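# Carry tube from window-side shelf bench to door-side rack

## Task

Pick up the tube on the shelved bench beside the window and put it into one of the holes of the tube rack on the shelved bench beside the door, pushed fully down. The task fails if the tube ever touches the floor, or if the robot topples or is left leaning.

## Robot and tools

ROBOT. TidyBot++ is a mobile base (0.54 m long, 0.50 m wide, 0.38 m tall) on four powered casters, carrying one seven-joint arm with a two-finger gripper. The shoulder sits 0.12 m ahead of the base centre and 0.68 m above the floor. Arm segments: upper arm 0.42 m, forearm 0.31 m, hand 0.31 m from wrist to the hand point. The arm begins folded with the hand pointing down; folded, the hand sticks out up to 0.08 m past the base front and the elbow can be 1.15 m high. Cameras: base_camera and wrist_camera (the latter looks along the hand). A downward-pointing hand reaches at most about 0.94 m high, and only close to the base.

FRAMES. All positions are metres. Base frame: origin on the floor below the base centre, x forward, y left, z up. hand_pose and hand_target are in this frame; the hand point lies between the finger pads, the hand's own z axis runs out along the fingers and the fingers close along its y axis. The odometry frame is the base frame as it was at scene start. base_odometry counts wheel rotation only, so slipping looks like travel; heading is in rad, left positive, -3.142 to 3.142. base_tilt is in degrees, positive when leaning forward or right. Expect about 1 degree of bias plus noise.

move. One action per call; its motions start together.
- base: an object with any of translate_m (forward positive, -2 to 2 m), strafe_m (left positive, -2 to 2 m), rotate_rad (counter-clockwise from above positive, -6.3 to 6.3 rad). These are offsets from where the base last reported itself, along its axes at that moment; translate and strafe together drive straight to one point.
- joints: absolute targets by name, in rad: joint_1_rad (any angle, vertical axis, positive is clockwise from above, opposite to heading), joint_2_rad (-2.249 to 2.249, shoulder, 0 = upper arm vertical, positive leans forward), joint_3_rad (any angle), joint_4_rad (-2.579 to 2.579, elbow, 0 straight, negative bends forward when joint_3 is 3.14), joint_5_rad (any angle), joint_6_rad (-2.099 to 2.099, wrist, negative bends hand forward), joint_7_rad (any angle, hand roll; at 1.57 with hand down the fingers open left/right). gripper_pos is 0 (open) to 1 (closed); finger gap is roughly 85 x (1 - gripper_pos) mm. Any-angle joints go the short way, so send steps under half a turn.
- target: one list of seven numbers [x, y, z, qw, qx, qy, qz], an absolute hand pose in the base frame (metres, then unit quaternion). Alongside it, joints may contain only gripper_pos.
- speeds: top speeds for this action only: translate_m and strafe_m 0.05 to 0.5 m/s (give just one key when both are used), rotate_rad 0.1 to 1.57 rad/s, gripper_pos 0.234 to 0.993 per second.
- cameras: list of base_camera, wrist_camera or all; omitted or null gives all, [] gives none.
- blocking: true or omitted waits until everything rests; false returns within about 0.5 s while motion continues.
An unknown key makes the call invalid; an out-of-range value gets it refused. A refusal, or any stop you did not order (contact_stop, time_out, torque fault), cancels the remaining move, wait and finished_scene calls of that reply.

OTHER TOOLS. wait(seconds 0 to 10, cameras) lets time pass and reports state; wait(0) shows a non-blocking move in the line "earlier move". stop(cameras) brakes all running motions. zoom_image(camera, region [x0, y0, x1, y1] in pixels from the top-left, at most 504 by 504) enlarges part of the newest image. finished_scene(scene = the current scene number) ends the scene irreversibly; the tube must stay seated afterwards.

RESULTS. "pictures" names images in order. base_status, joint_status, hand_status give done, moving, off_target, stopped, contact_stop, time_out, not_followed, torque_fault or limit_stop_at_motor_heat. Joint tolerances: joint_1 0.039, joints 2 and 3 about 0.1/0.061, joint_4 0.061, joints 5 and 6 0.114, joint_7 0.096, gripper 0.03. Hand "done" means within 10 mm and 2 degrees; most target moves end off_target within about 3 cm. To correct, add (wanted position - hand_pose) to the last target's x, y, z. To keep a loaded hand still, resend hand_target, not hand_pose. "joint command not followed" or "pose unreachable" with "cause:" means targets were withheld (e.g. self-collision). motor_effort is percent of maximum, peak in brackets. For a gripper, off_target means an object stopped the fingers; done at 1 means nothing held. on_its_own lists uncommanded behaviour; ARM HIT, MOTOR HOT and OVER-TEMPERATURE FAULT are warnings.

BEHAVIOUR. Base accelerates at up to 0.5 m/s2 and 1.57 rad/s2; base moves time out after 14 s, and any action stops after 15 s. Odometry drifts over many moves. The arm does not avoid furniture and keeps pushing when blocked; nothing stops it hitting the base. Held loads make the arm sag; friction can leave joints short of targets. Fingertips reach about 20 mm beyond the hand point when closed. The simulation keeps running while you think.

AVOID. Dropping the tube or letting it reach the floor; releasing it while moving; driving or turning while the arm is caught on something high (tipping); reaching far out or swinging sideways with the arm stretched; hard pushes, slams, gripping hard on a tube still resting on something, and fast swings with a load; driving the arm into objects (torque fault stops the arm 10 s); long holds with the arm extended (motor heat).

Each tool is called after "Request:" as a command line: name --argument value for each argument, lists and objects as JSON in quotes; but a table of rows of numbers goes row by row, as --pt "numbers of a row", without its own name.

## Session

Request:
move --joints '{"joint_6_rad":0.45}'

Scene clock: 1.90 s.
move: done
base_odometry: x=+0.000 y=+0.000 heading=+0.000
base_tilt: forward=+0.6 right=-0.3
base_status: not commanded
joint_positions: joint_1_rad=-0.006 joint_2_rad=-0.358 joint_3_rad=+3.174 joint_4_rad=-2.501 joint_5_rad=+0.001 joint_6_rad=+0.392 joint_7_rad=+1.615 gripper_pos=+0.000
joint_status: all done
motor_effort: joint_1_rad=-1(1) joint_2_rad=-7(7) joint_3_rad=+0(1) joint_4_rad=+16(16) joint_5_rad=+0(1) joint_6_rad=+8(10) joint_7_rad=+1(1)
hand_pose: x=+0.5425 y=-0.0110 z=+0.8501 quat_wxyz=(+0.018, +0.768, +0.004, +0.640) (m; base frame)
hand_target: x=+0.5445 y=-0.0112 z=+0.8660 quat_wxyz=(+0.019, +0.750, +0.004, +0.661) (m; base frame)
hand_status: not commanded
pictures: base_camera, wrist_camera
Images, in order (width x height): base_camera 644x364, wrist_camera 644x476.

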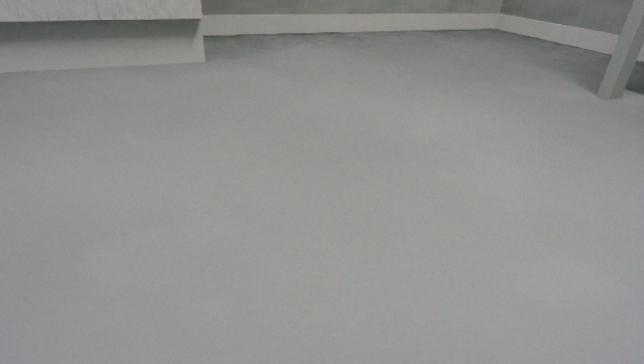

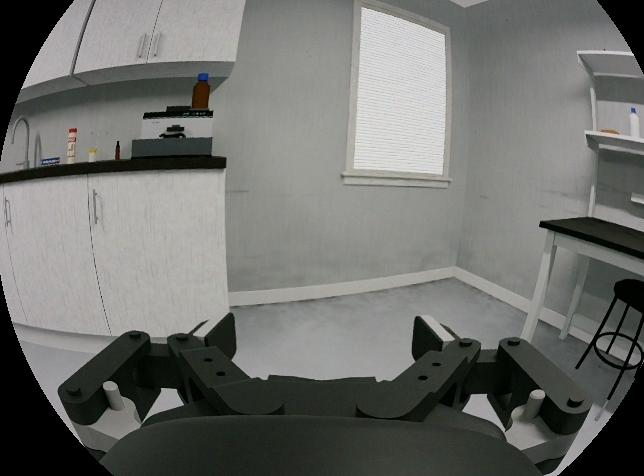

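Window bench is right side.

Request:
move --base '{"rotate_rad":-1.25}' --joints '{"joint_2_rad":-0.3,"joint_4_rad":-1.7,"joint_6_rad":-0.6}' --cameras '["wrist_camera"]'

Request:
move --base '{"rotate_rad":-1.25}' --cameras '["wrist_camera"]'

Scene clock: 4.60 s.
move: done
base_odometry: x=+0.000 y=+0.000 heading=-1.249
base_tilt: forward=+0.6 right=-0.4
base_status: done
joint_positions: joint_1_rad=-0.006 joint_2_rad=-0.324 joint_3_rad=+3.177 joint_4_rad=-1.714 joint_5_rad=+0.001 joint_6_rad=-0.543 joint_7_rad=+1.615 gripper_pos=+0.000
joint_status: all done
motor_effort: joint_1_rad=-1(1) joint_2_rad=-9(11) joint_3_rad=+0(2) joint_4_rad=+18(18) joint_5_rad=+1(1) joint_6_rad=+8(10) joint_7_rad=+0(1)
hand_pose: x=+0.5854 y=-0.0156 z=+1.0269 quat_wxyz=(+0.016, +0.823, +0.004, +0.568) (m; base frame)
hand_target: x=+0.5877 y=-0.0138 z=+1.0077 quat_wxyz=(+0.015, +0.841, +0.005, +0.540) (m; base frame)
hand_status: not commanded
pictures: wrist_camera
Images, in order (width x height): wrist_camera 644x476.

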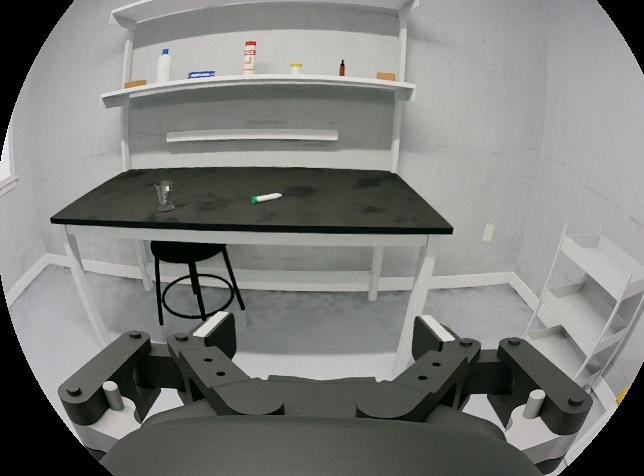

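Scene clock: 6.67 s.
move: done
base_odometry: x=+0.000 y=+0.000 heading=-2.499
base_tilt: forward=+0.6 right=-0.4
base_status: done
joint_positions: joint_1_rad=-0.006 joint_2_rad=-0.316 joint_3_rad=+3.178 joint_4_rad=-1.714 joint_5_rad=+0.001 joint_6_rad=-0.545 joint_7_rad=+1.615 gripper_pos=+0.000
joint_status: not commanded
motor_effort: joint_1_rad=+0(2) joint_2_rad=-10(11) joint_3_rad=+0(3) joint_4_rad=+18(18) joint_5_rad=+1(1) joint_6_rad=+8(9) joint_7_rad=+0(2)
hand_pose: x=+0.5880 y=-0.0165 z=+1.0224 quat_wxyz=(+0.016, +0.826, +0.003, +0.564) (m; base frame)
hand_target: x=+0.5877 y=-0.0138 z=+1.0077 quat_wxyz=(+0.015, +0.841, +0.005, +0.540) (m; base frame)
hand_status: not commanded
pictures: wrist_camera
Images, in order (width x height): wrist_camera 644x476.

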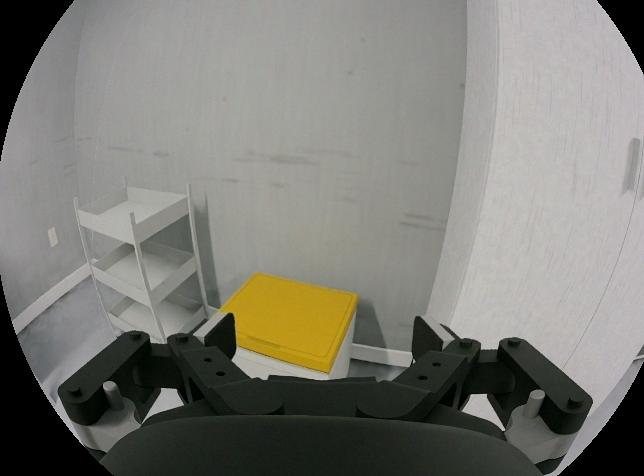

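Request:
move --base '{"rotate_rad":-1.25}' --cameras '["wrist_camera"]'

Request:
move --base '{"rotate_rad":-1.25}' --cameras '["wrist_camera"]'

Scene clock: 8.87 s.
move: done
base_odometry: x=+0.000 y=+0.000 heading=+2.535
base_tilt: forward=+0.7 right=-0.3
base_status: done
joint_positions: joint_1_rad=-0.005 joint_2_rad=-0.315 joint_3_rad=+3.179 joint_4_rad=-1.714 joint_5_rad=+0.001 joint_6_rad=-0.546 joint_7_rad=+1.615 gripper_pos=+0.000
joint_status: not commanded
motor_effort: joint_1_rad=+0(2) joint_2_rad=-9(11) joint_3_rad=+0(3) joint_4_rad=+18(18) joint_5_rad=+1(1) joint_6_rad=+8(9) joint_7_rad=+0(1)
hand_pose: x=+0.5882 y=-0.0167 z=+1.0220 quat_wxyz=(+0.016, +0.826, +0.003, +0.563) (m; base frame)
hand_target: x=+0.5877 y=-0.0138 z=+1.0077 quat_wxyz=(+0.015, +0.841, +0.005, +0.540) (m; base frame)
hand_status: not commanded
pictures: wrist_camera
Images, in order (width x height): wrist_camera 644x476.

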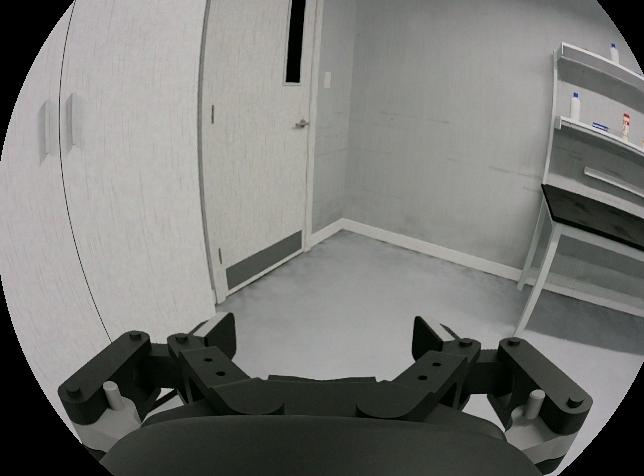

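Scene clock: 10.93 s.
move: done
base_odometry: x=+0.000 y=+0.000 heading=+1.285
base_tilt: forward=+0.7 right=-0.3
base_status: done
joint_positions: joint_1_rad=-0.005 joint_2_rad=-0.315 joint_3_rad=+3.179 joint_4_rad=-1.714 joint_5_rad=+0.001 joint_6_rad=-0.546 joint_7_rad=+1.615 gripper_pos=+0.000
joint_status: not commanded
motor_effort: joint_1_rad=+0(2) joint_2_rad=-9(11) joint_3_rad=+0(3) joint_4_rad=+18(18) joint_5_rad=+0(1) joint_6_rad=+8(9) joint_7_rad=+1(1)
hand_pose: x=+0.5883 y=-0.0169 z=+1.0217 quat_wxyz=(+0.016, +0.826, +0.003, +0.563) (m; base frame)
hand_target: x=+0.5877 y=-0.0138 z=+1.0077 quat_wxyz=(+0.015, +0.841, +0.005, +0.540) (m; base frame)
hand_status: not commanded
pictures: wrist_camera
Images, in order (width x height): wrist_camera 644x476.

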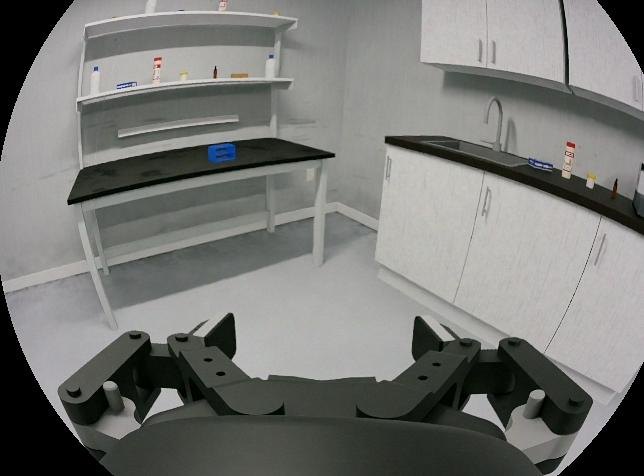

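Request:
move --base '{"rotate_rad":-2.62}' --cameras '[]'

Request:
move --base '{"translate_m":0.55}' --cameras '["base_camera","wrist_camera"]'

Scene clock: 14.97 s.
move: done
base_odometry: x=+0.000 y=+0.000 heading=-1.334
base_tilt: forward=+0.7 right=-0.3
base_status: done
joint_positions: joint_1_rad=-0.005 joint_2_rad=-0.313 joint_3_rad=+3.177 joint_4_rad=-1.714 joint_5_rad=+0.001 joint_6_rad=-0.546 joint_7_rad=+1.615 gripper_pos=+0.000
joint_status: not commanded
motor_effort: joint_1_rad=-1(2) joint_2_rad=-9(12) joint_3_rad=+0(2) joint_4_rad=+18(19) joint_5_rad=+1(2) joint_6_rad=+8(9) joint_7_rad=+0(1)
hand_pose: x=+0.5890 y=-0.0156 z=+1.0207 quat_wxyz=(+0.016, +0.827, +0.004, +0.562) (m; base frame)
hand_target: x=+0.5877 y=-0.0138 z=+1.0077 quat_wxyz=(+0.015, +0.841, +0.005, +0.540) (m; base frame)
hand_status: not commanded
pictures: none
No camera images: "cameras" was empty.

Scene clock: 17.40 s.
move: done
base_odometry: x=+0.129 y=-0.535 heading=-1.335
base_tilt: forward=+0.7 right=-0.4
base_status: done
joint_positions: joint_1_rad=-0.005 joint_2_rad=-0.304 joint_3_rad=+3.177 joint_4_rad=-1.713 joint_5_rad=+0.001 joint_6_rad=-0.548 joint_7_rad=+1.615 gripper_pos=+0.000
joint_status: not commanded
motor_effort: joint_1_rad=+0(1) joint_2_rad=-10(13) joint_3_rad=-1(1) joint_4_rad=+18(19) joint_5_rad=+1(1) joint_6_rad=+8(9) joint_7_rad=+1(1)
hand_pose: x=+0.5917 y=-0.0156 z=+1.0169 quat_wxyz=(+0.016, +0.830, +0.004, +0.558) (m; base frame)
hand_target: x=+0.5877 y=-0.0138 z=+1.0077 quat_wxyz=(+0.015, +0.841, +0.005, +0.540) (m; base frame)
hand_status: not commanded
pictures: base_camera, wrist_camera
Images, in order (width x height): base_camera 644x364, wrist_camera 644x476.

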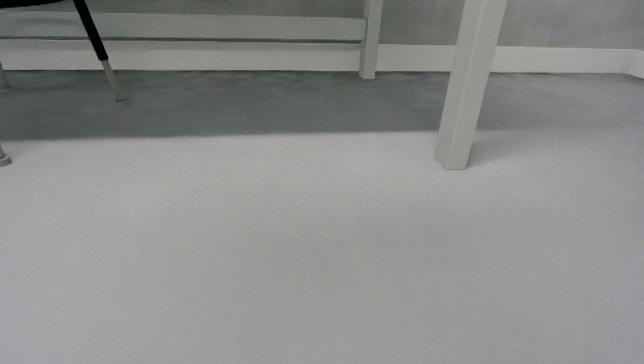

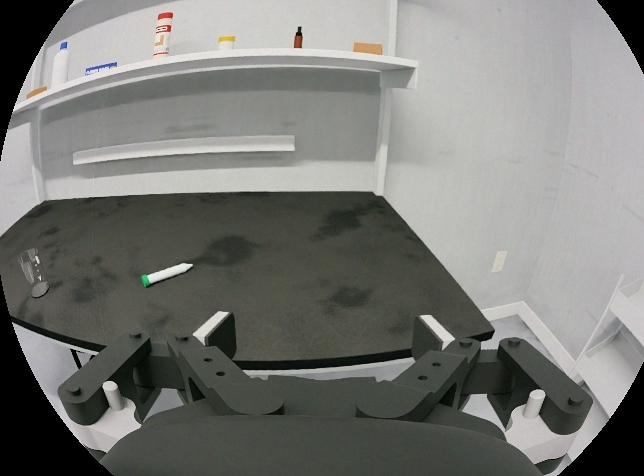

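Request:
move --base '{"translate_m":0.28,"strafe_m":0.36}' --joints '{"joint_6_rad":-1.0}' --cameras '["base_camera","wrist_camera"]'

Scene clock: 20.37 s.
move: done
base_odometry: x=+0.544 y=-0.723 heading=-1.336
base_tilt: forward=+0.6 right=-0.4
base_status: done
joint_positions: joint_1_rad=-0.005 joint_2_rad=-0.303 joint_3_rad=+3.175 joint_4_rad=-1.705 joint_5_rad=+0.001 joint_6_rad=-0.950 joint_7_rad=+1.615 gripper_pos=+0.000
joint_status: all done
motor_effort: joint_1_rad=+0(1) joint_2_rad=-9(12) joint_3_rad=+0(2) joint_4_rad=+17(19) joint_5_rad=+0(1) joint_6_rad=+6(8) joint_7_rad=+1(1)
hand_pose: x=+0.5245 y=-0.0121 z=+0.9170 quat_wxyz=(+0.009, +0.923, +0.006, +0.384) (m; base frame)
hand_target: x=+0.5150 y=-0.0110 z=+0.9077 quat_wxyz=(+0.008, +0.932, +0.007, +0.362) (m; base frame)
hand_status: not commanded
pictures: base_camera, wrist_camera
Images, in order (width x height): base_camera 644x364, wrist_camera 644x476.

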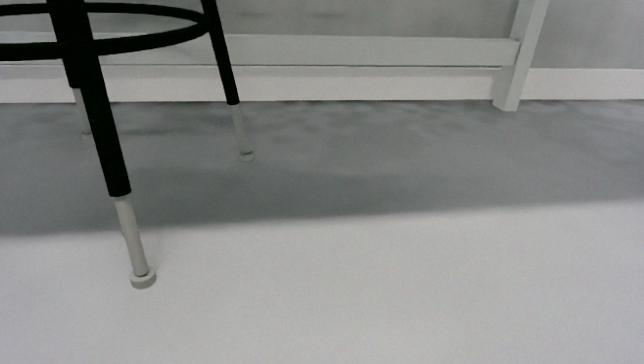

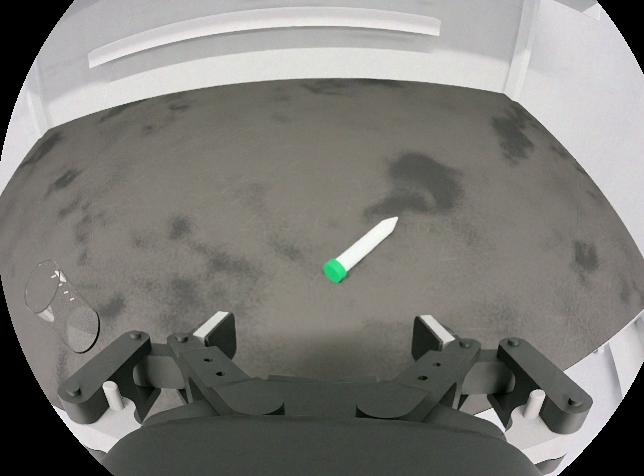

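Request:
move --base '{"translate_m":0.1}' --joints '{"joint_1_rad":0.1,"joint_2_rad":0.375,"joint_3_rad":3.127,"joint_4_rad":-0.77,"joint_5_rad":0.03,"joint_6_rad":-1.94,"joint_7_rad":3.93}' --cameras '["base_camera","wrist_camera"]'

Scene clock: 24.40 s.
move: done
base_odometry: x=+0.568 y=-0.820 heading=-1.335
base_tilt: forward=+0.7 right=-0.4
base_status: done
joint_positions: joint_1_rad=+0.079 joint_2_rad=+0.346 joint_3_rad=+3.145 joint_4_rad=-0.786 joint_5_rad=+0.001 joint_6_rad=-1.891 joint_7_rad=+3.863 gripper_pos=+0.000
joint_status: all done
motor_effort: joint_1_rad=+0(2) joint_2_rad=-26(27) joint_3_rad=-1(2) joint_4_rad=+13(18) joint_5_rad=+0(1) joint_6_rad=+0(7) joint_7_rad=+1(2)
hand_pose: x=+0.5819 y=-0.0369 z=+0.9020 quat_wxyz=(+0.055, +0.448, +0.892, +0.021) (m; base frame)
hand_target: x=+0.5744 y=-0.0480 z=+0.8925 quat_wxyz=(+0.030, +0.426, +0.904, -0.001) (m; base frame)
hand_status: not commanded
pictures: base_camera, wrist_camera
Images, in order (width x height): base_camera 644x364, wrist_camera 644x476.

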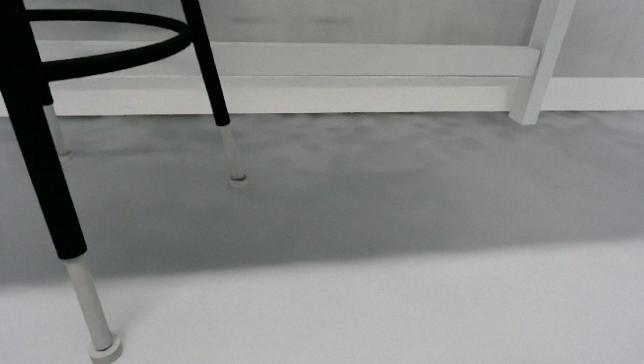

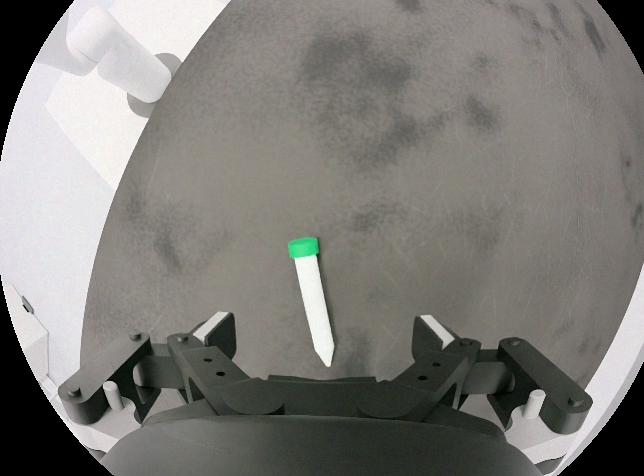

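Request:
move --joints '{"joint_1_rad":0.115,"joint_2_rad":0.438,"joint_3_rad":3.122,"joint_4_rad":-0.902,"joint_5_rad":0.03,"joint_6_rad":-1.865,"joint_7_rad":4.11}' --cameras '["wrist_camera"]'

Scene clock: 26.27 s.
move: done
base_odometry: x=+0.568 y=-0.820 heading=-1.335
base_tilt: forward=+0.7 right=-0.3
base_status: not commanded
joint_positions: joint_1_rad=+0.095 joint_2_rad=+0.418 joint_3_rad=+3.140 joint_4_rad=-0.885 joint_5_rad=+0.001 joint_6_rad=-1.892 joint_7_rad=+4.044 gripper_pos=+0.000
joint_status: all done
motor_effort: joint_1_rad=+0(1) joint_2_rad=-28(30) joint_3_rad=-1(2) joint_4_rad=+13(14) joint_5_rad=+0(1) joint_6_rad=-1(2) joint_7_rad=+0(2)
hand_pose: x=+0.5746 y=-0.0415 z=+0.8388 quat_wxyz=(-0.025, +0.371, +0.928, -0.008) (m; base frame)
hand_target: x=+0.5805 y=-0.0538 z=+0.8243 quat_wxyz=(-0.028, +0.346, +0.938, -0.018) (m; base frame)
hand_status: not commanded
pictures: wrist_camera
Images, in order (width x height): wrist_camera 644x476.

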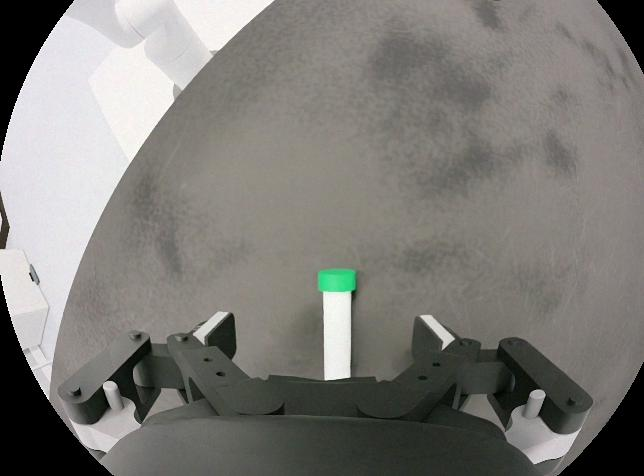

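Request:
move --joints '{"joint_1_rad":0.115,"joint_2_rad":0.43,"joint_3_rad":3.122,"joint_4_rad":-1.05,"joint_5_rad":0.03,"joint_6_rad":-1.68,"joint_7_rad":4.11}' --cameras '["wrist_camera"]'

Scene clock: 27.73 s.
move: done
base_odometry: x=+0.568 y=-0.820 heading=-1.335
base_tilt: forward=+0.7 right=-0.3
base_status: not commanded
joint_positions: joint_1_rad=+0.095 joint_2_rad=+0.418 joint_3_rad=+3.140 joint_4_rad=-1.028 joint_5_rad=+0.001 joint_6_rad=-1.731 joint_7_rad=+4.046 gripper_pos=+0.000
joint_status: all done
motor_effort: joint_1_rad=+0(1) joint_2_rad=-28(30) joint_3_rad=-1(2) joint_4_rad=+13(15) joint_5_rad=+0(1) joint_6_rad=-1(2) joint_7_rad=+0(2)
hand_pose: x=+0.5889 y=-0.0428 z=+0.7944 quat_wxyz=(-0.017, +0.371, +0.929, -0.005) (m; base frame)
hand_target: x=+0.5984 y=-0.0555 z=+0.7817 quat_wxyz=(-0.006, +0.344, +0.939, -0.013) (m; base frame)
hand_status: not commanded
pictures: wrist_camera
Images, in order (width x height): wrist_camera 644x476.

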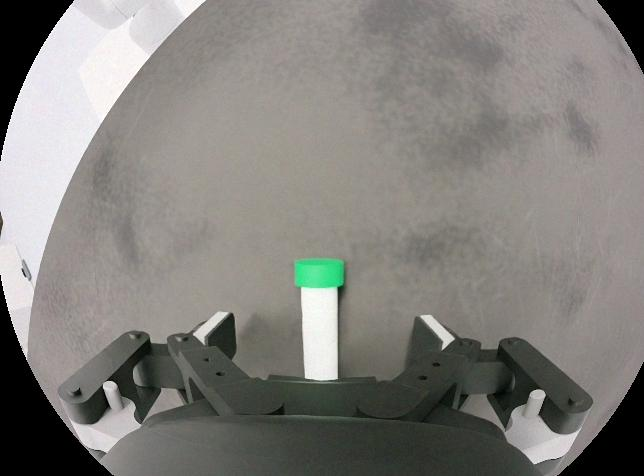

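Request:
move --joints '{"gripper_pos":0.83}' --speeds '{"gripper_pos":0.4}' --cameras '["wrist_camera"]'

Scene clock: 30.40 s.
move: done
base_odometry: x=+0.568 y=-0.820 heading=-1.335
base_tilt: forward=+0.7 right=-0.3
base_status: not commanded
joint_positions: joint_1_rad=+0.095 joint_2_rad=+0.418 joint_3_rad=+3.140 joint_4_rad=-1.028 joint_5_rad=+0.001 joint_6_rad=-1.728 joint_7_rad=+4.046 gripper_pos=+0.822
joint_status: all done
motor_effort: joint_1_rad=+0(1) joint_2_rad=-28(29) joint_3_rad=-1(1) joint_4_rad=+13(14) joint_5_rad=+0(1) joint_6_rad=-1(2) joint_7_rad=+0(2)
hand_pose: x=+0.5899 y=-0.0429 z=+0.7944 quat_wxyz=(-0.015, +0.371, +0.929, -0.005) (m; base frame)
hand_target: x=+0.5984 y=-0.0555 z=+0.7817 quat_wxyz=(-0.006, +0.344, +0.939, -0.013) (m; base frame)
hand_status: not commanded
pictures: wrist_camera
Images, in order (width x height): wrist_camera 644x476.

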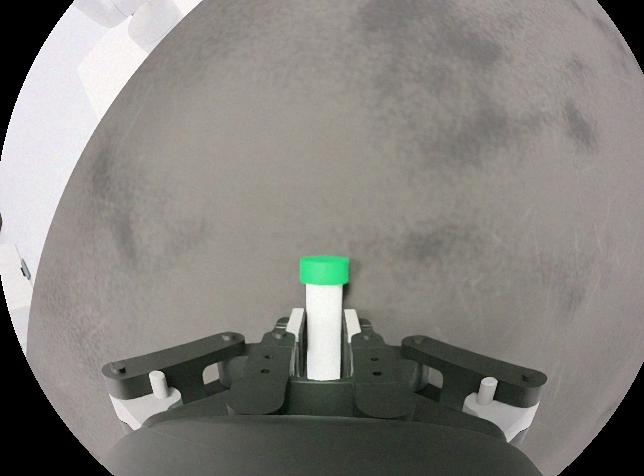

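Request:
move --joints '{"gripper_pos":0.9}' --speeds '{"gripper_pos":0.234}' --cameras '["wrist_camera"]'

Scene clock: 31.23 s.
move: off_target
base_odometry: x=+0.568 y=-0.820 heading=-1.335
base_tilt: forward=+0.7 right=-0.4
base_status: not commanded
joint_positions: joint_1_rad=+0.095 joint_2_rad=+0.418 joint_3_rad=+3.140 joint_4_rad=-1.028 joint_5_rad=+0.001 joint_6_rad=-1.727 joint_7_rad=+4.046 gripper_pos=+0.840
joint_status: gripper_pos off_target (ended at +0.840, target +0.900)
motor_effort: joint_1_rad=+0(1) joint_2_rad=-26(27) joint_3_rad=-1(1) joint_4_rad=+12(13) joint_5_rad=+0(1) joint_6_rad=-1(1) joint_7_rad=+0(2)
hand_pose: x=+0.5899 y=-0.0429 z=+0.7944 quat_wxyz=(-0.015, +0.371, +0.929, -0.005) (m; base frame)
hand_target: x=+0.5984 y=-0.0555 z=+0.7817 quat_wxyz=(-0.006, +0.344, +0.939, -0.013) (m; base frame)
hand_status: not commanded
pictures: wrist_camera
Images, in order (width x height): wrist_camera 644x476.

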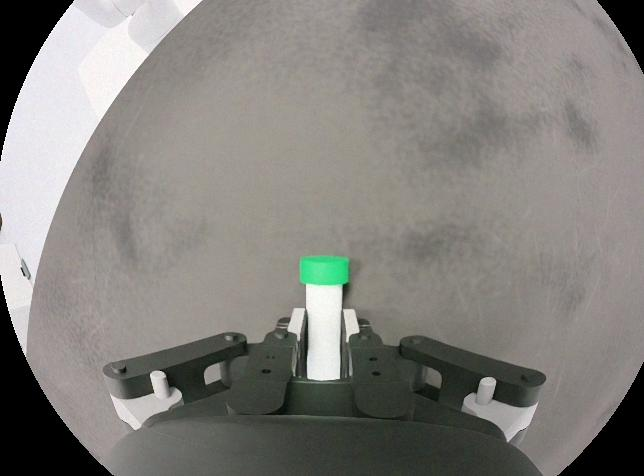

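Request:
move --joints '{"joint_2_rad":0.434,"joint_4_rad":-0.77,"joint_6_rad":-1.94}' --cameras '["wrist_camera"]'

Request:
move --base '{"translate_m":-0.6}' --cameras '[]'

Request:
move --base '{"rotate_rad":3.1}' --joints '{"joint_1_rad":0.0,"joint_2_rad":-0.3,"joint_3_rad":3.14,"joint_4_rad":-2.1,"joint_5_rad":0.0,"joint_6_rad":0.0,"joint_7_rad":1.6}' --cameras '["wrist_camera"]'

Scene clock: 33.13 s.
move: done
base_odometry: x=+0.568 y=-0.820 heading=-1.335
base_tilt: forward=+0.7 right=-0.3
base_status: not commanded
joint_positions: joint_1_rad=+0.095 joint_2_rad=+0.419 joint_3_rad=+3.140 joint_4_rad=-0.784 joint_5_rad=+0.001 joint_6_rad=-1.890 joint_7_rad=+4.046 gripper_pos=+0.840
joint_status: all done
motor_effort: joint_1_rad=+0(1) joint_2_rad=-28(31) joint_3_rad=-1(1) joint_4_rad=+13(15) joint_5_rad=+0(1) joint_6_rad=-1(2) joint_7_rad=+1(1)
hand_pose: x=+0.5965 y=-0.0436 z=+0.8680 quat_wxyz=(+0.023, +0.370, +0.929, +0.007) (m; base frame)
hand_target: x=+0.5853 y=-0.0544 z=+0.8652 quat_wxyz=(+0.001, +0.348, +0.938, -0.010) (m; base frame)
hand_status: not commanded
pictures: wrist_camera
Images, in order (width x height): wrist_camera 644x476.

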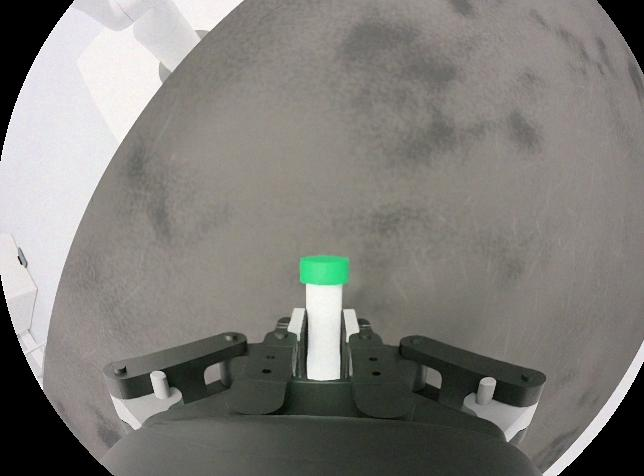

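Scene clock: 35.83 s.
move: done
base_odometry: x=+0.428 y=-0.237 heading=-1.336
base_tilt: forward=+0.6 right=-0.3
base_status: done
joint_positions: joint_1_rad=+0.100 joint_2_rad=+0.425 joint_3_rad=+3.137 joint_4_rad=-0.782 joint_5_rad=+0.002 joint_6_rad=-1.901 joint_7_rad=+4.046 gripper_pos=+0.840
joint_status: not commanded
motor_effort: joint_1_rad=+0(4) joint_2_rad=-28(32) joint_3_rad=-1(3) joint_4_rad=+12(14) joint_5_rad=+0(1) joint_6_rad=+0(2) joint_7_rad=+0(1)
hand_pose: x=+0.5945 y=-0.0451 z=+0.8660 quat_wxyz=(+0.016, +0.372, +0.928, +0.005) (m; base frame)
hand_target: x=+0.5853 y=-0.0544 z=+0.8652 quat_wxyz=(+0.001, +0.348, +0.938, -0.010) (m; base frame)
hand_status: not commanded
pictures: none
No camera images: "cameras" was empty.

Scene clock: 39.20 s.
move: done
base_odometry: x=+0.428 y=-0.237 heading=+1.764
base_tilt: forward=+0.7 right=-0.3
base_status: done
joint_positions: joint_1_rad=+0.014 joint_2_rad=-0.278 joint_3_rad=+3.136 joint_4_rad=-2.072 joint_5_rad=+0.003 joint_6_rad=-0.062 joint_7_rad=+1.666 gripper_pos=+0.840
joint_status: all done
motor_effort: joint_1_rad=+0(4) joint_2_rad=-10(31) joint_3_rad=+0(3) joint_4_rad=+18(18) joint_5_rad=+0(2) joint_6_rad=+9(10) joint_7_rad=+1(2)
hand_pose: x=+0.6089 y=-0.0028 z=+0.9290 quat_wxyz=(+0.033, +0.800, +0.036, +0.598) (m; base frame)
hand_target: x=+0.6039 y=+0.0022 z=+0.9416 quat_wxyz=(+0.009, +0.783, +0.012, +0.622) (m; base frame)
hand_status: not commanded
pictures: wrist_camera
Images, in order (width x height): wrist_camera 644x476.

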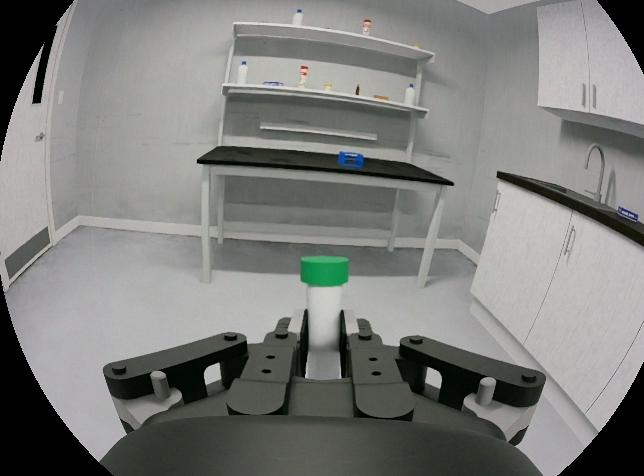

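Request:
move --base '{"rotate_rad":0.085}' --joints '{"joint_2_rad":-0.35,"joint_4_rad":-1.81,"joint_6_rad":-0.25,"joint_7_rad":1.51,"joint_1_rad":0.0}' --cameras '[]'

Request:
move --base '{"translate_m":0.85,"strafe_m":-0.24}' --cameras '["base_camera","wrist_camera"]'

Scene clock: 41.07 s.
move: done
base_odometry: x=+0.428 y=-0.237 heading=+1.849
base_tilt: forward=+0.6 right=-0.3
base_status: done
joint_positions: joint_1_rad=+0.007 joint_2_rad=-0.333 joint_3_rad=+3.135 joint_4_rad=-1.821 joint_5_rad=+0.003 joint_6_rad=-0.194 joint_7_rad=+1.575 gripper_pos=+0.840
joint_status: all done
motor_effort: joint_1_rad=+0(3) joint_2_rad=-10(12) joint_3_rad=+0(3) joint_4_rad=+18(20) joint_5_rad=+0(1) joint_6_rad=+9(11) joint_7_rad=+0(2)
hand_pose: x=+0.6041 y=+0.0015 z=+1.0712 quat_wxyz=(+0.004, +0.745, +0.003, +0.667) (m; base frame)
hand_target: x=+0.5954 y=+0.0023 z=+1.0686 quat_wxyz=(-0.020, +0.754, -0.022, +0.656) (m; base frame)
hand_status: not commanded
pictures: none
No camera images: "cameras" was empty.

Scene clock: 44.20 s.
move: done
base_odometry: x=+0.426 y=+0.647 heading=+1.849
base_tilt: forward=+0.6 right=-0.3
base_status: done
joint_positions: joint_1_rad=+0.007 joint_2_rad=-0.340 joint_3_rad=+3.135 joint_4_rad=-1.820 joint_5_rad=+0.003 joint_6_rad=-0.197 joint_7_rad=+1.573 gripper_pos=+0.840
joint_status: not commanded
motor_effort: joint_1_rad=+0(1) joint_2_rad=-9(12) joint_3_rad=+0(1) joint_4_rad=+18(19) joint_5_rad=+0(1) joint_6_rad=+9(9) joint_7_rad=+1(2)
hand_pose: x=+0.6014 y=+0.0016 z=+1.0734 quat_wxyz=(+0.003, +0.744, +0.002, +0.668) (m; base frame)
hand_target: x=+0.5954 y=+0.0023 z=+1.0686 quat_wxyz=(-0.020, +0.754, -0.022, +0.656) (m; base frame)
hand_status: not commanded
pictures: base_camera, wrist_camera
Images, in order (width x height): base_camera 644x364, wrist_camera 644x476.

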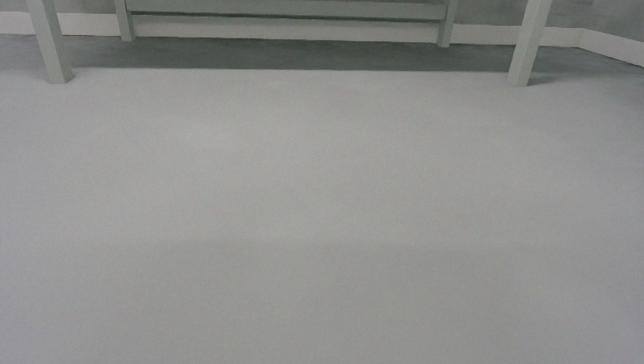

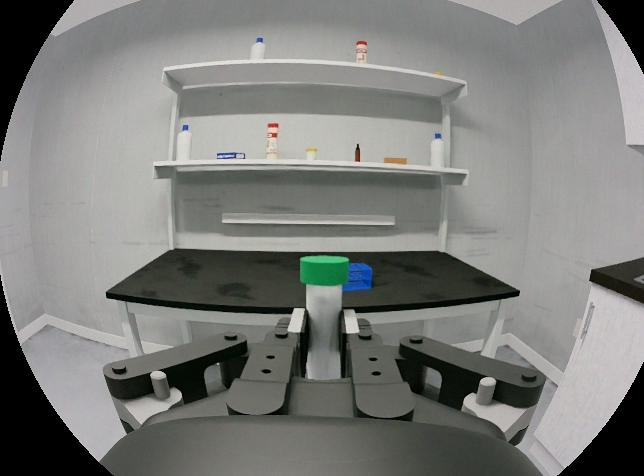

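Request:
move --base '{"translate_m":0.4,"strafe_m":-0.09}' --joints '{"joint_2_rad":-0.3,"joint_4_rad":-1.5,"joint_6_rad":-1.0}' --cameras '["wrist_camera"]'

Request:
zoom_image --camera "wrist_camera" --region '[230, 130, 450, 290]'

Scene clock: 46.80 s.
move: done
base_odometry: x=+0.403 y=+1.056 heading=+1.849
base_tilt: forward=+0.7 right=-0.3
base_status: done
joint_positions: joint_1_rad=+0.007 joint_2_rad=-0.307 joint_3_rad=+3.135 joint_4_rad=-1.513 joint_5_rad=+0.003 joint_6_rad=-0.946 joint_7_rad=+1.573 gripper_pos=+0.840
joint_status: all done
motor_effort: joint_1_rad=+0(1) joint_2_rad=-8(11) joint_3_rad=+0(1) joint_4_rad=+17(19) joint_5_rad=+0(1) joint_6_rad=+8(10) joint_7_rad=+1(1)
hand_pose: x=+0.5457 y=+0.0010 z=+1.0242 quat_wxyz=(+0.003, +0.880, +0.001, +0.475) (m; base frame)
hand_target: x=+0.5393 y=+0.0022 z=+1.0145 quat_wxyz=(-0.014, +0.891, -0.026, +0.453) (m; base frame)
hand_status: not commanded
pictures: wrist_camera
Images, in order (width x height): wrist_camera 644x476.

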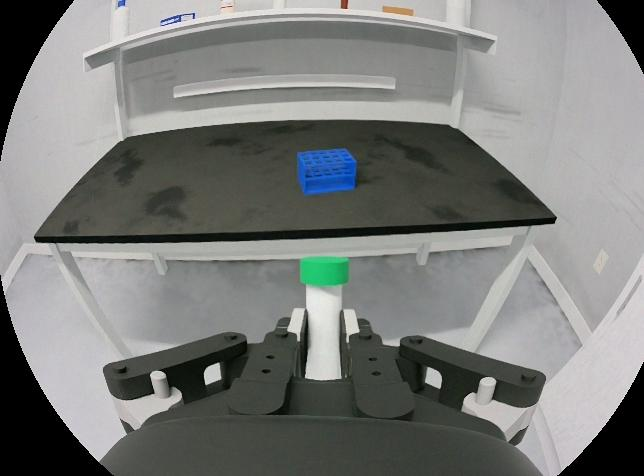

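Scaled by 2.291.

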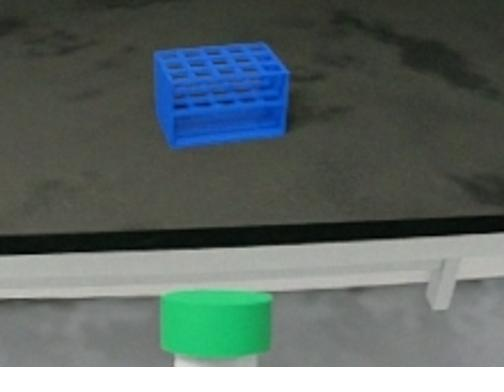

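Request:
move --base '{"translate_m":0.32,"strafe_m":-0.02}' --joints '{"joint_2_rad":-0.3,"joint_4_rad":-1.3,"joint_6_rad":-0.95}' --cameras '["wrist_camera"]'

Request:
zoom_image --camera "wrist_camera" --region '[230, 130, 430, 290]'

Scene clock: 49.47 s.
move: done
base_odometry: x=+0.334 y=+1.369 heading=+1.848
base_tilt: forward=+0.6 right=-0.4
base_status: done
joint_positions: joint_1_rad=+0.007 joint_2_rad=-0.296 joint_3_rad=+3.135 joint_4_rad=-1.309 joint_5_rad=+0.003 joint_6_rad=-0.947 joint_7_rad=+1.573 gripper_pos=+0.840
joint_status: all done
motor_effort: joint_1_rad=+0(1) joint_2_rad=-8(12) joint_3_rad=+0(1) joint_4_rad=+16(18) joint_5_rad=+0(1) joint_6_rad=+8(9) joint_7_rad=+0(1)
hand_pose: x=+0.5511 y=+0.0011 z=+1.1325 quat_wxyz=(+0.003, +0.830, +0.001, +0.557) (m; base frame)
hand_target: x=+0.5483 y=+0.0022 z=+1.1384 quat_wxyz=(-0.017, +0.827, -0.024, +0.561) (m; base frame)
hand_status: not commanded
pictures: wrist_camera
Images, in order (width x height): wrist_camera 644x476.

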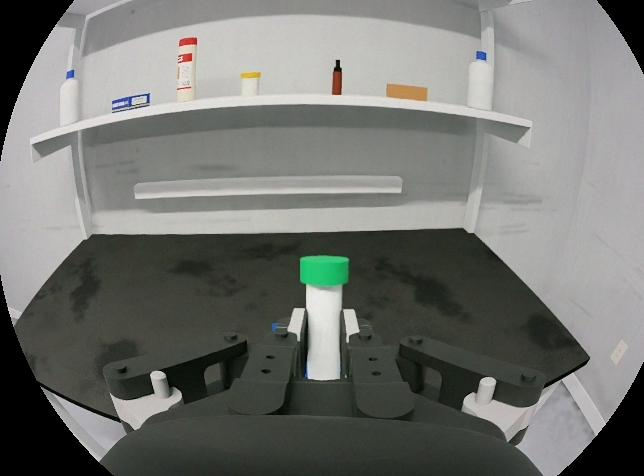

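Scaled by 2.520.

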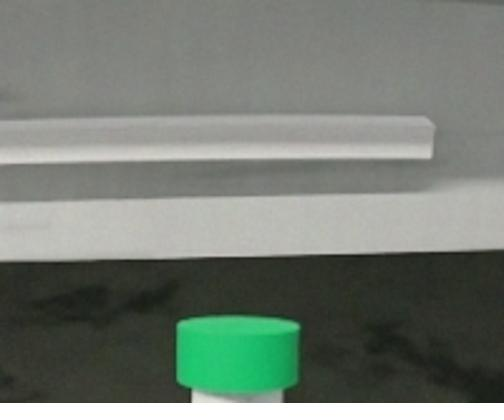

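Request:
move --joints '{"joint_6_rad":-1.65}' --cameras '["wrist_camera"]'

Request:
zoom_image --camera "wrist_camera" --region '[230, 110, 430, 270]'

Scene clock: 51.00 s.
move: done
base_odometry: x=+0.334 y=+1.369 heading=+1.848
base_tilt: forward=+0.6 right=-0.4
base_status: not commanded
joint_positions: joint_1_rad=+0.007 joint_2_rad=-0.296 joint_3_rad=+3.135 joint_4_rad=-1.306 joint_5_rad=+0.003 joint_6_rad=-1.603 joint_7_rad=+1.573 gripper_pos=+0.840
joint_status: all done
motor_effort: joint_1_rad=-1(1) joint_2_rad=-6(8) joint_3_rad=+0(0) joint_4_rad=+14(16) joint_5_rad=+1(1) joint_6_rad=+5(8) joint_7_rad=+0(1)
hand_pose: x=+0.4195 y=+0.0008 z=+0.9826 quat_wxyz=(+0.003, +0.965, +0.001, +0.261) (m; base frame)
hand_target: x=+0.4061 y=+0.0019 z=+0.9792 quat_wxyz=(-0.007, +0.970, -0.029, +0.243) (m; base frame)
hand_status: not commanded
pictures: wrist_camera
Images, in order (width x height): wrist_camera 644x476.

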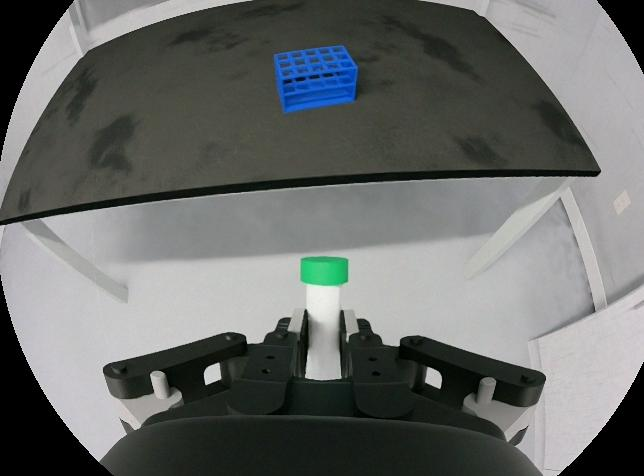

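Scaled by 2.520.

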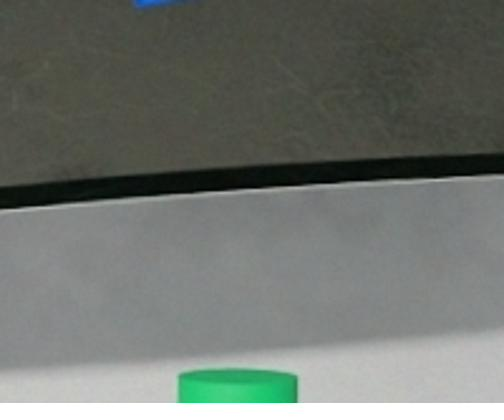

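Request:
zoom_image --camera "wrist_camera" --region '[250, 30, 380, 130]'

Scaled by 3.877.

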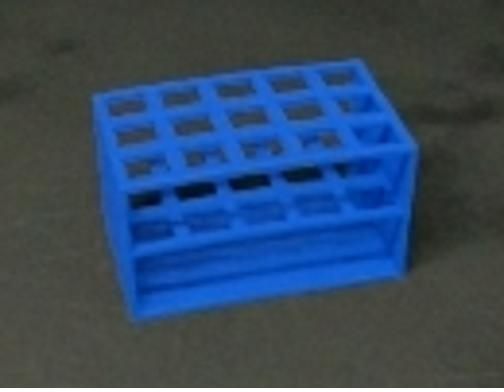

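Request:
move --base '{"translate_m":0.1,"strafe_m":0.016}' --cameras '["wrist_camera"]'

Request:
zoom_image --camera "wrist_camera" --region '[250, 60, 380, 160]'

Scene clock: 53.20 s.
move: done
base_odometry: x=+0.291 y=+1.462 heading=+1.848
base_tilt: forward=+0.6 right=-0.3
base_status: done
joint_positions: joint_1_rad=+0.007 joint_2_rad=-0.293 joint_3_rad=+3.135 joint_4_rad=-1.306 joint_5_rad=+0.003 joint_6_rad=-1.604 joint_7_rad=+1.573 gripper_pos=+0.840
joint_status: not commanded
motor_effort: joint_1_rad=+0(1) joint_2_rad=-6(11) joint_3_rad=-1(1) joint_4_rad=+14(15) joint_5_rad=+1(1) joint_6_rad=+4(6) joint_7_rad=+0(2)
hand_pose: x=+0.4200 y=+0.0008 z=+0.9815 quat_wxyz=(+0.003, +0.966, +0.001, +0.259) (m; base frame)
hand_target: x=+0.4061 y=+0.0019 z=+0.9792 quat_wxyz=(-0.007, +0.970, -0.029, +0.243) (m; base frame)
hand_status: not commanded
pictures: wrist_camera
Images, in order (width x height): wrist_camera 644x476.

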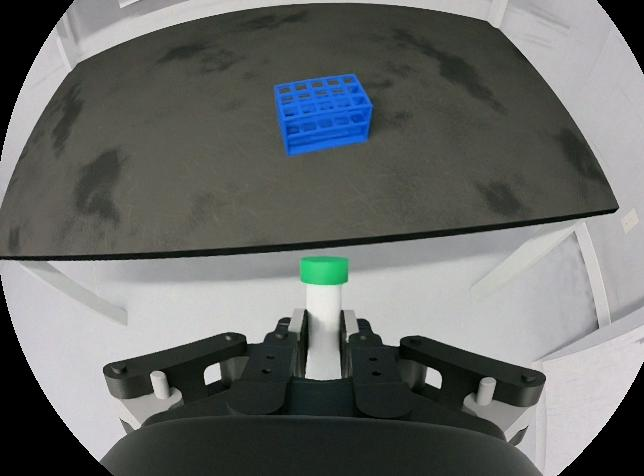

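Scaled by 3.877.

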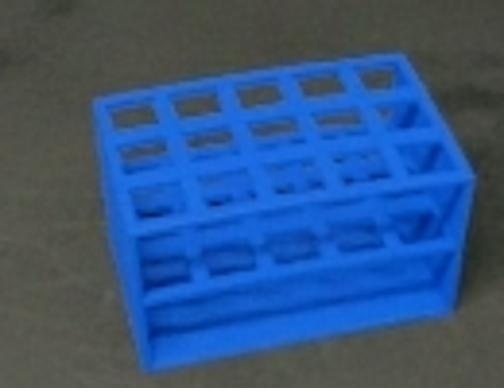

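Request:
move --joints '{"joint_2_rad":0.32,"joint_4_rad":-0.88,"joint_6_rad":-1.48}' --cameras '["wrist_camera"]'

Request:
zoom_image --camera "wrist_camera" --region '[220, 100, 440, 270]'

Scene clock: 55.90 s.
move: done
base_odometry: x=+0.291 y=+1.462 heading=+1.848
base_tilt: forward=+0.7 right=-0.4
base_status: not commanded
joint_positions: joint_1_rad=+0.007 joint_2_rad=+0.299 joint_3_rad=+3.135 joint_4_rad=-0.897 joint_5_rad=+0.003 joint_6_rad=-1.532 joint_7_rad=+1.573 gripper_pos=+0.840
joint_status: all done
motor_effort: joint_1_rad=+0(1) joint_2_rad=-27(29) joint_3_rad=-1(1) joint_4_rad=+15(16) joint_5_rad=+1(1) joint_6_rad=+3(5) joint_7_rad=+0(1)
hand_pose: x=+0.6606 y=-0.0003 z=+0.9143 quat_wxyz=(+0.001, +0.979, +0.000, +0.206) (m; base frame)
hand_target: x=+0.6830 y=+0.0021 z=+0.9164 quat_wxyz=(-0.007, +0.973, -0.029, +0.229) (m; base frame)
hand_status: not commanded
pictures: wrist_camera
Images, in order (width x height): wrist_camera 644x476.

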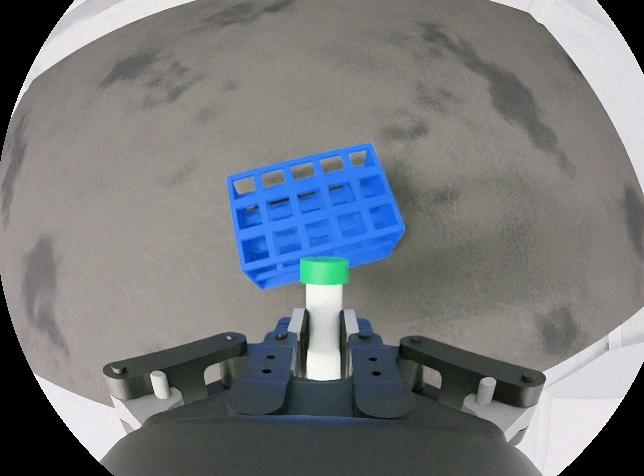

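Scaled by 2.291.

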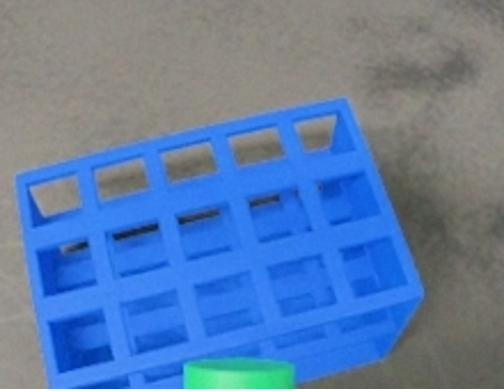

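Request:
move --joints '{"joint_2_rad":-0.02,"joint_4_rad":-1.198,"joint_6_rad":-1.23}' --cameras '["wrist_camera"]'

Request:
zoom_image --camera "wrist_camera" --region '[220, 100, 440, 270]'

Scene clock: 58.50 s.
move: done
base_odometry: x=+0.291 y=+1.462 heading=+1.848
base_tilt: forward=+0.7 right=-0.3
base_status: not commanded
joint_positions: joint_1_rad=+0.007 joint_2_rad=-0.009 joint_3_rad=+3.135 joint_4_rad=-1.171 joint_5_rad=+0.003 joint_6_rad=-1.287 joint_7_rad=+1.573 gripper_pos=+0.840
joint_status: all done
motor_effort: joint_1_rad=+0(1) joint_2_rad=-17(29) joint_3_rad=-1(1) joint_4_rad=+15(16) joint_5_rad=+0(1) joint_6_rad=+6(6) joint_7_rad=+0(2)
hand_pose: x=+0.6022 y=+0.0003 z=+0.9877 quat_wxyz=(+0.002, +0.941, +0.001, +0.339) (m; base frame)
hand_target: x=+0.6094 y=+0.0021 z=+0.9916 quat_wxyz=(-0.011, +0.933, -0.028, +0.358) (m; base frame)
hand_status: not commanded
pictures: wrist_camera
Images, in order (width x height): wrist_camera 644x476.

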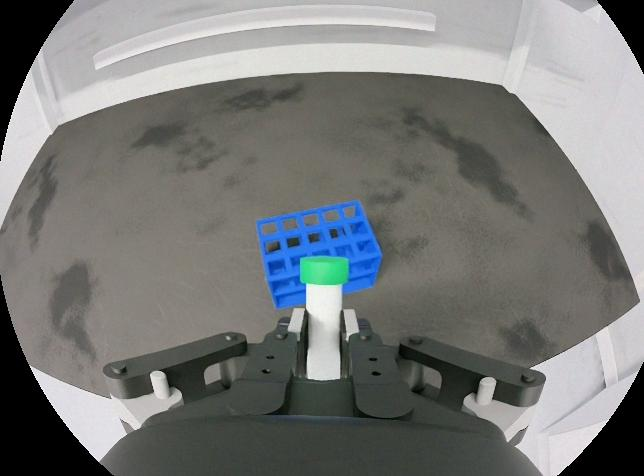

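Scaled by 2.291.

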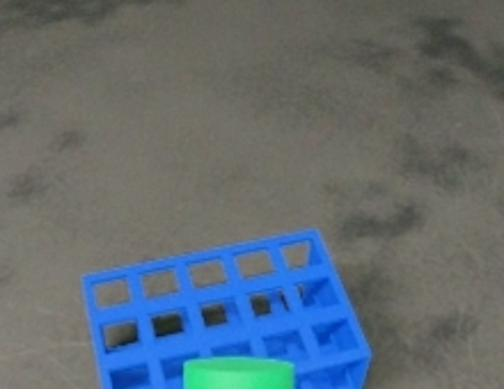

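Request:
move --joints '{"joint_6_rad":0.0,"joint_1_rad":-0.02}' --cameras '[]'

Request:
move --joints '{"joint_1_rad":-0.02,"joint_2_rad":0.07,"joint_3_rad":3.14,"joint_4_rad":-1.68,"joint_5_rad":0.0,"joint_6_rad":0.25,"joint_7_rad":1.51}' --cameras '["wrist_camera"]'

Scene clock: 60.87 s.
move: done
base_odometry: x=+0.291 y=+1.462 heading=+1.848
base_tilt: forward=+0.7 right=-0.4
base_status: not commanded
joint_positions: joint_1_rad=+0.001 joint_2_rad=-0.012 joint_3_rad=+3.135 joint_4_rad=-1.179 joint_5_rad=+0.003 joint_6_rad=-0.059 joint_7_rad=+1.573 gripper_pos=+0.840
joint_status: all done
motor_effort: joint_1_rad=+0(1) joint_2_rad=-18(20) joint_3_rad=-1(1) joint_4_rad=+17(18) joint_5_rad=+0(1) joint_6_rad=+9(10) joint_7_rad=+0(1)
hand_pose: x=+0.6961 y=+0.0046 z=+1.3311 quat_wxyz=(+0.000, +0.575, +0.003, +0.818) (m; base frame)
hand_target: x=+0.6884 y=+0.0136 z=+1.3420 quat_wxyz=(-0.034, +0.555, -0.011, +0.831) (m; base frame)
hand_status: not commanded
pictures: none
No camera images: "cameras" was empty.

Scene clock: 62.77 s.
move: done
base_odometry: x=+0.291 y=+1.462 heading=+1.848
base_tilt: forward=+0.6 right=-0.3
base_status: not commanded
joint_positions: joint_1_rad=+0.001 joint_2_rad=+0.050 joint_3_rad=+3.135 joint_4_rad=-1.656 joint_5_rad=+0.003 joint_6_rad=+0.189 joint_7_rad=+1.573 gripper_pos=+0.840
joint_status: all done
motor_effort: joint_1_rad=+0(2) joint_2_rad=-22(25) joint_3_rad=-1(2) joint_4_rad=+18(20) joint_5_rad=+0(1) joint_6_rad=+9(11) joint_7_rad=+1(2)
hand_pose: x=+0.7624 y=+0.0050 z=+1.0762 quat_wxyz=(-0.001, +0.688, +0.004, +0.726) (m; base frame)
hand_target: x=+0.7681 y=+0.0153 z=+1.0675 quat_wxyz=(-0.030, +0.681, -0.013, +0.731) (m; base frame)
hand_status: not commanded
pictures: wrist_camera
Images, in order (width x height): wrist_camera 644x476.

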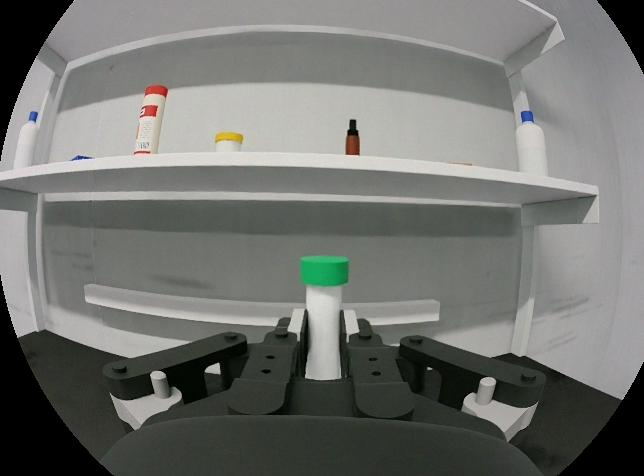

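Request:
move --joints '{"joint_1_rad":-0.035,"joint_2_rad":0.22,"joint_4_rad":-1.943,"joint_6_rad":0.635}' --cameras '["wrist_camera"]'

Scene clock: 64.80 s.
move: done
base_odometry: x=+0.291 y=+1.462 heading=+1.848
base_tilt: forward=+0.6 right=-0.4
base_status: not commanded
joint_positions: joint_1_rad=-0.014 joint_2_rad=+0.203 joint_3_rad=+3.135 joint_4_rad=-1.924 joint_5_rad=+0.003 joint_6_rad=+0.573 joint_7_rad=+1.573 gripper_pos=+0.840
joint_status: all done
motor_effort: joint_1_rad=+0(2) joint_2_rad=-25(28) joint_3_rad=-1(1) joint_4_rad=+16(19) joint_5_rad=+0(1) joint_6_rad=+9(11) joint_7_rad=+0(2)
hand_pose: x=+0.7820 y=+0.0148 z=+0.9334 quat_wxyz=(-0.006, +0.701, +0.009, +0.713) (m; base frame)
hand_target: x=+0.7821 y=+0.0255 z=+0.9303 quat_wxyz=(-0.035, +0.692, -0.009, +0.721) (m; base frame)
hand_status: not commanded
pictures: wrist_camera
Images, in order (width x height): wrist_camera 644x476.

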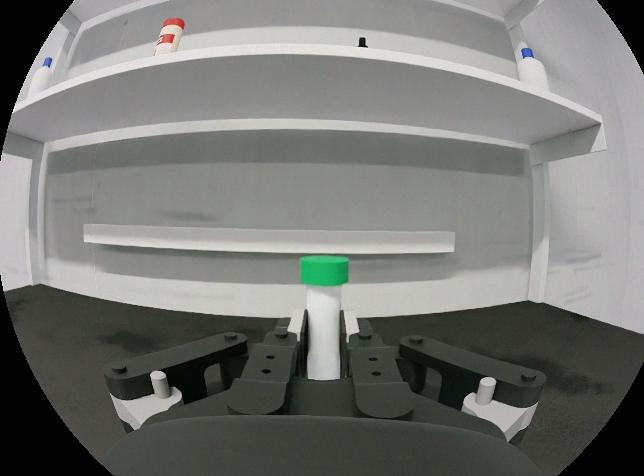

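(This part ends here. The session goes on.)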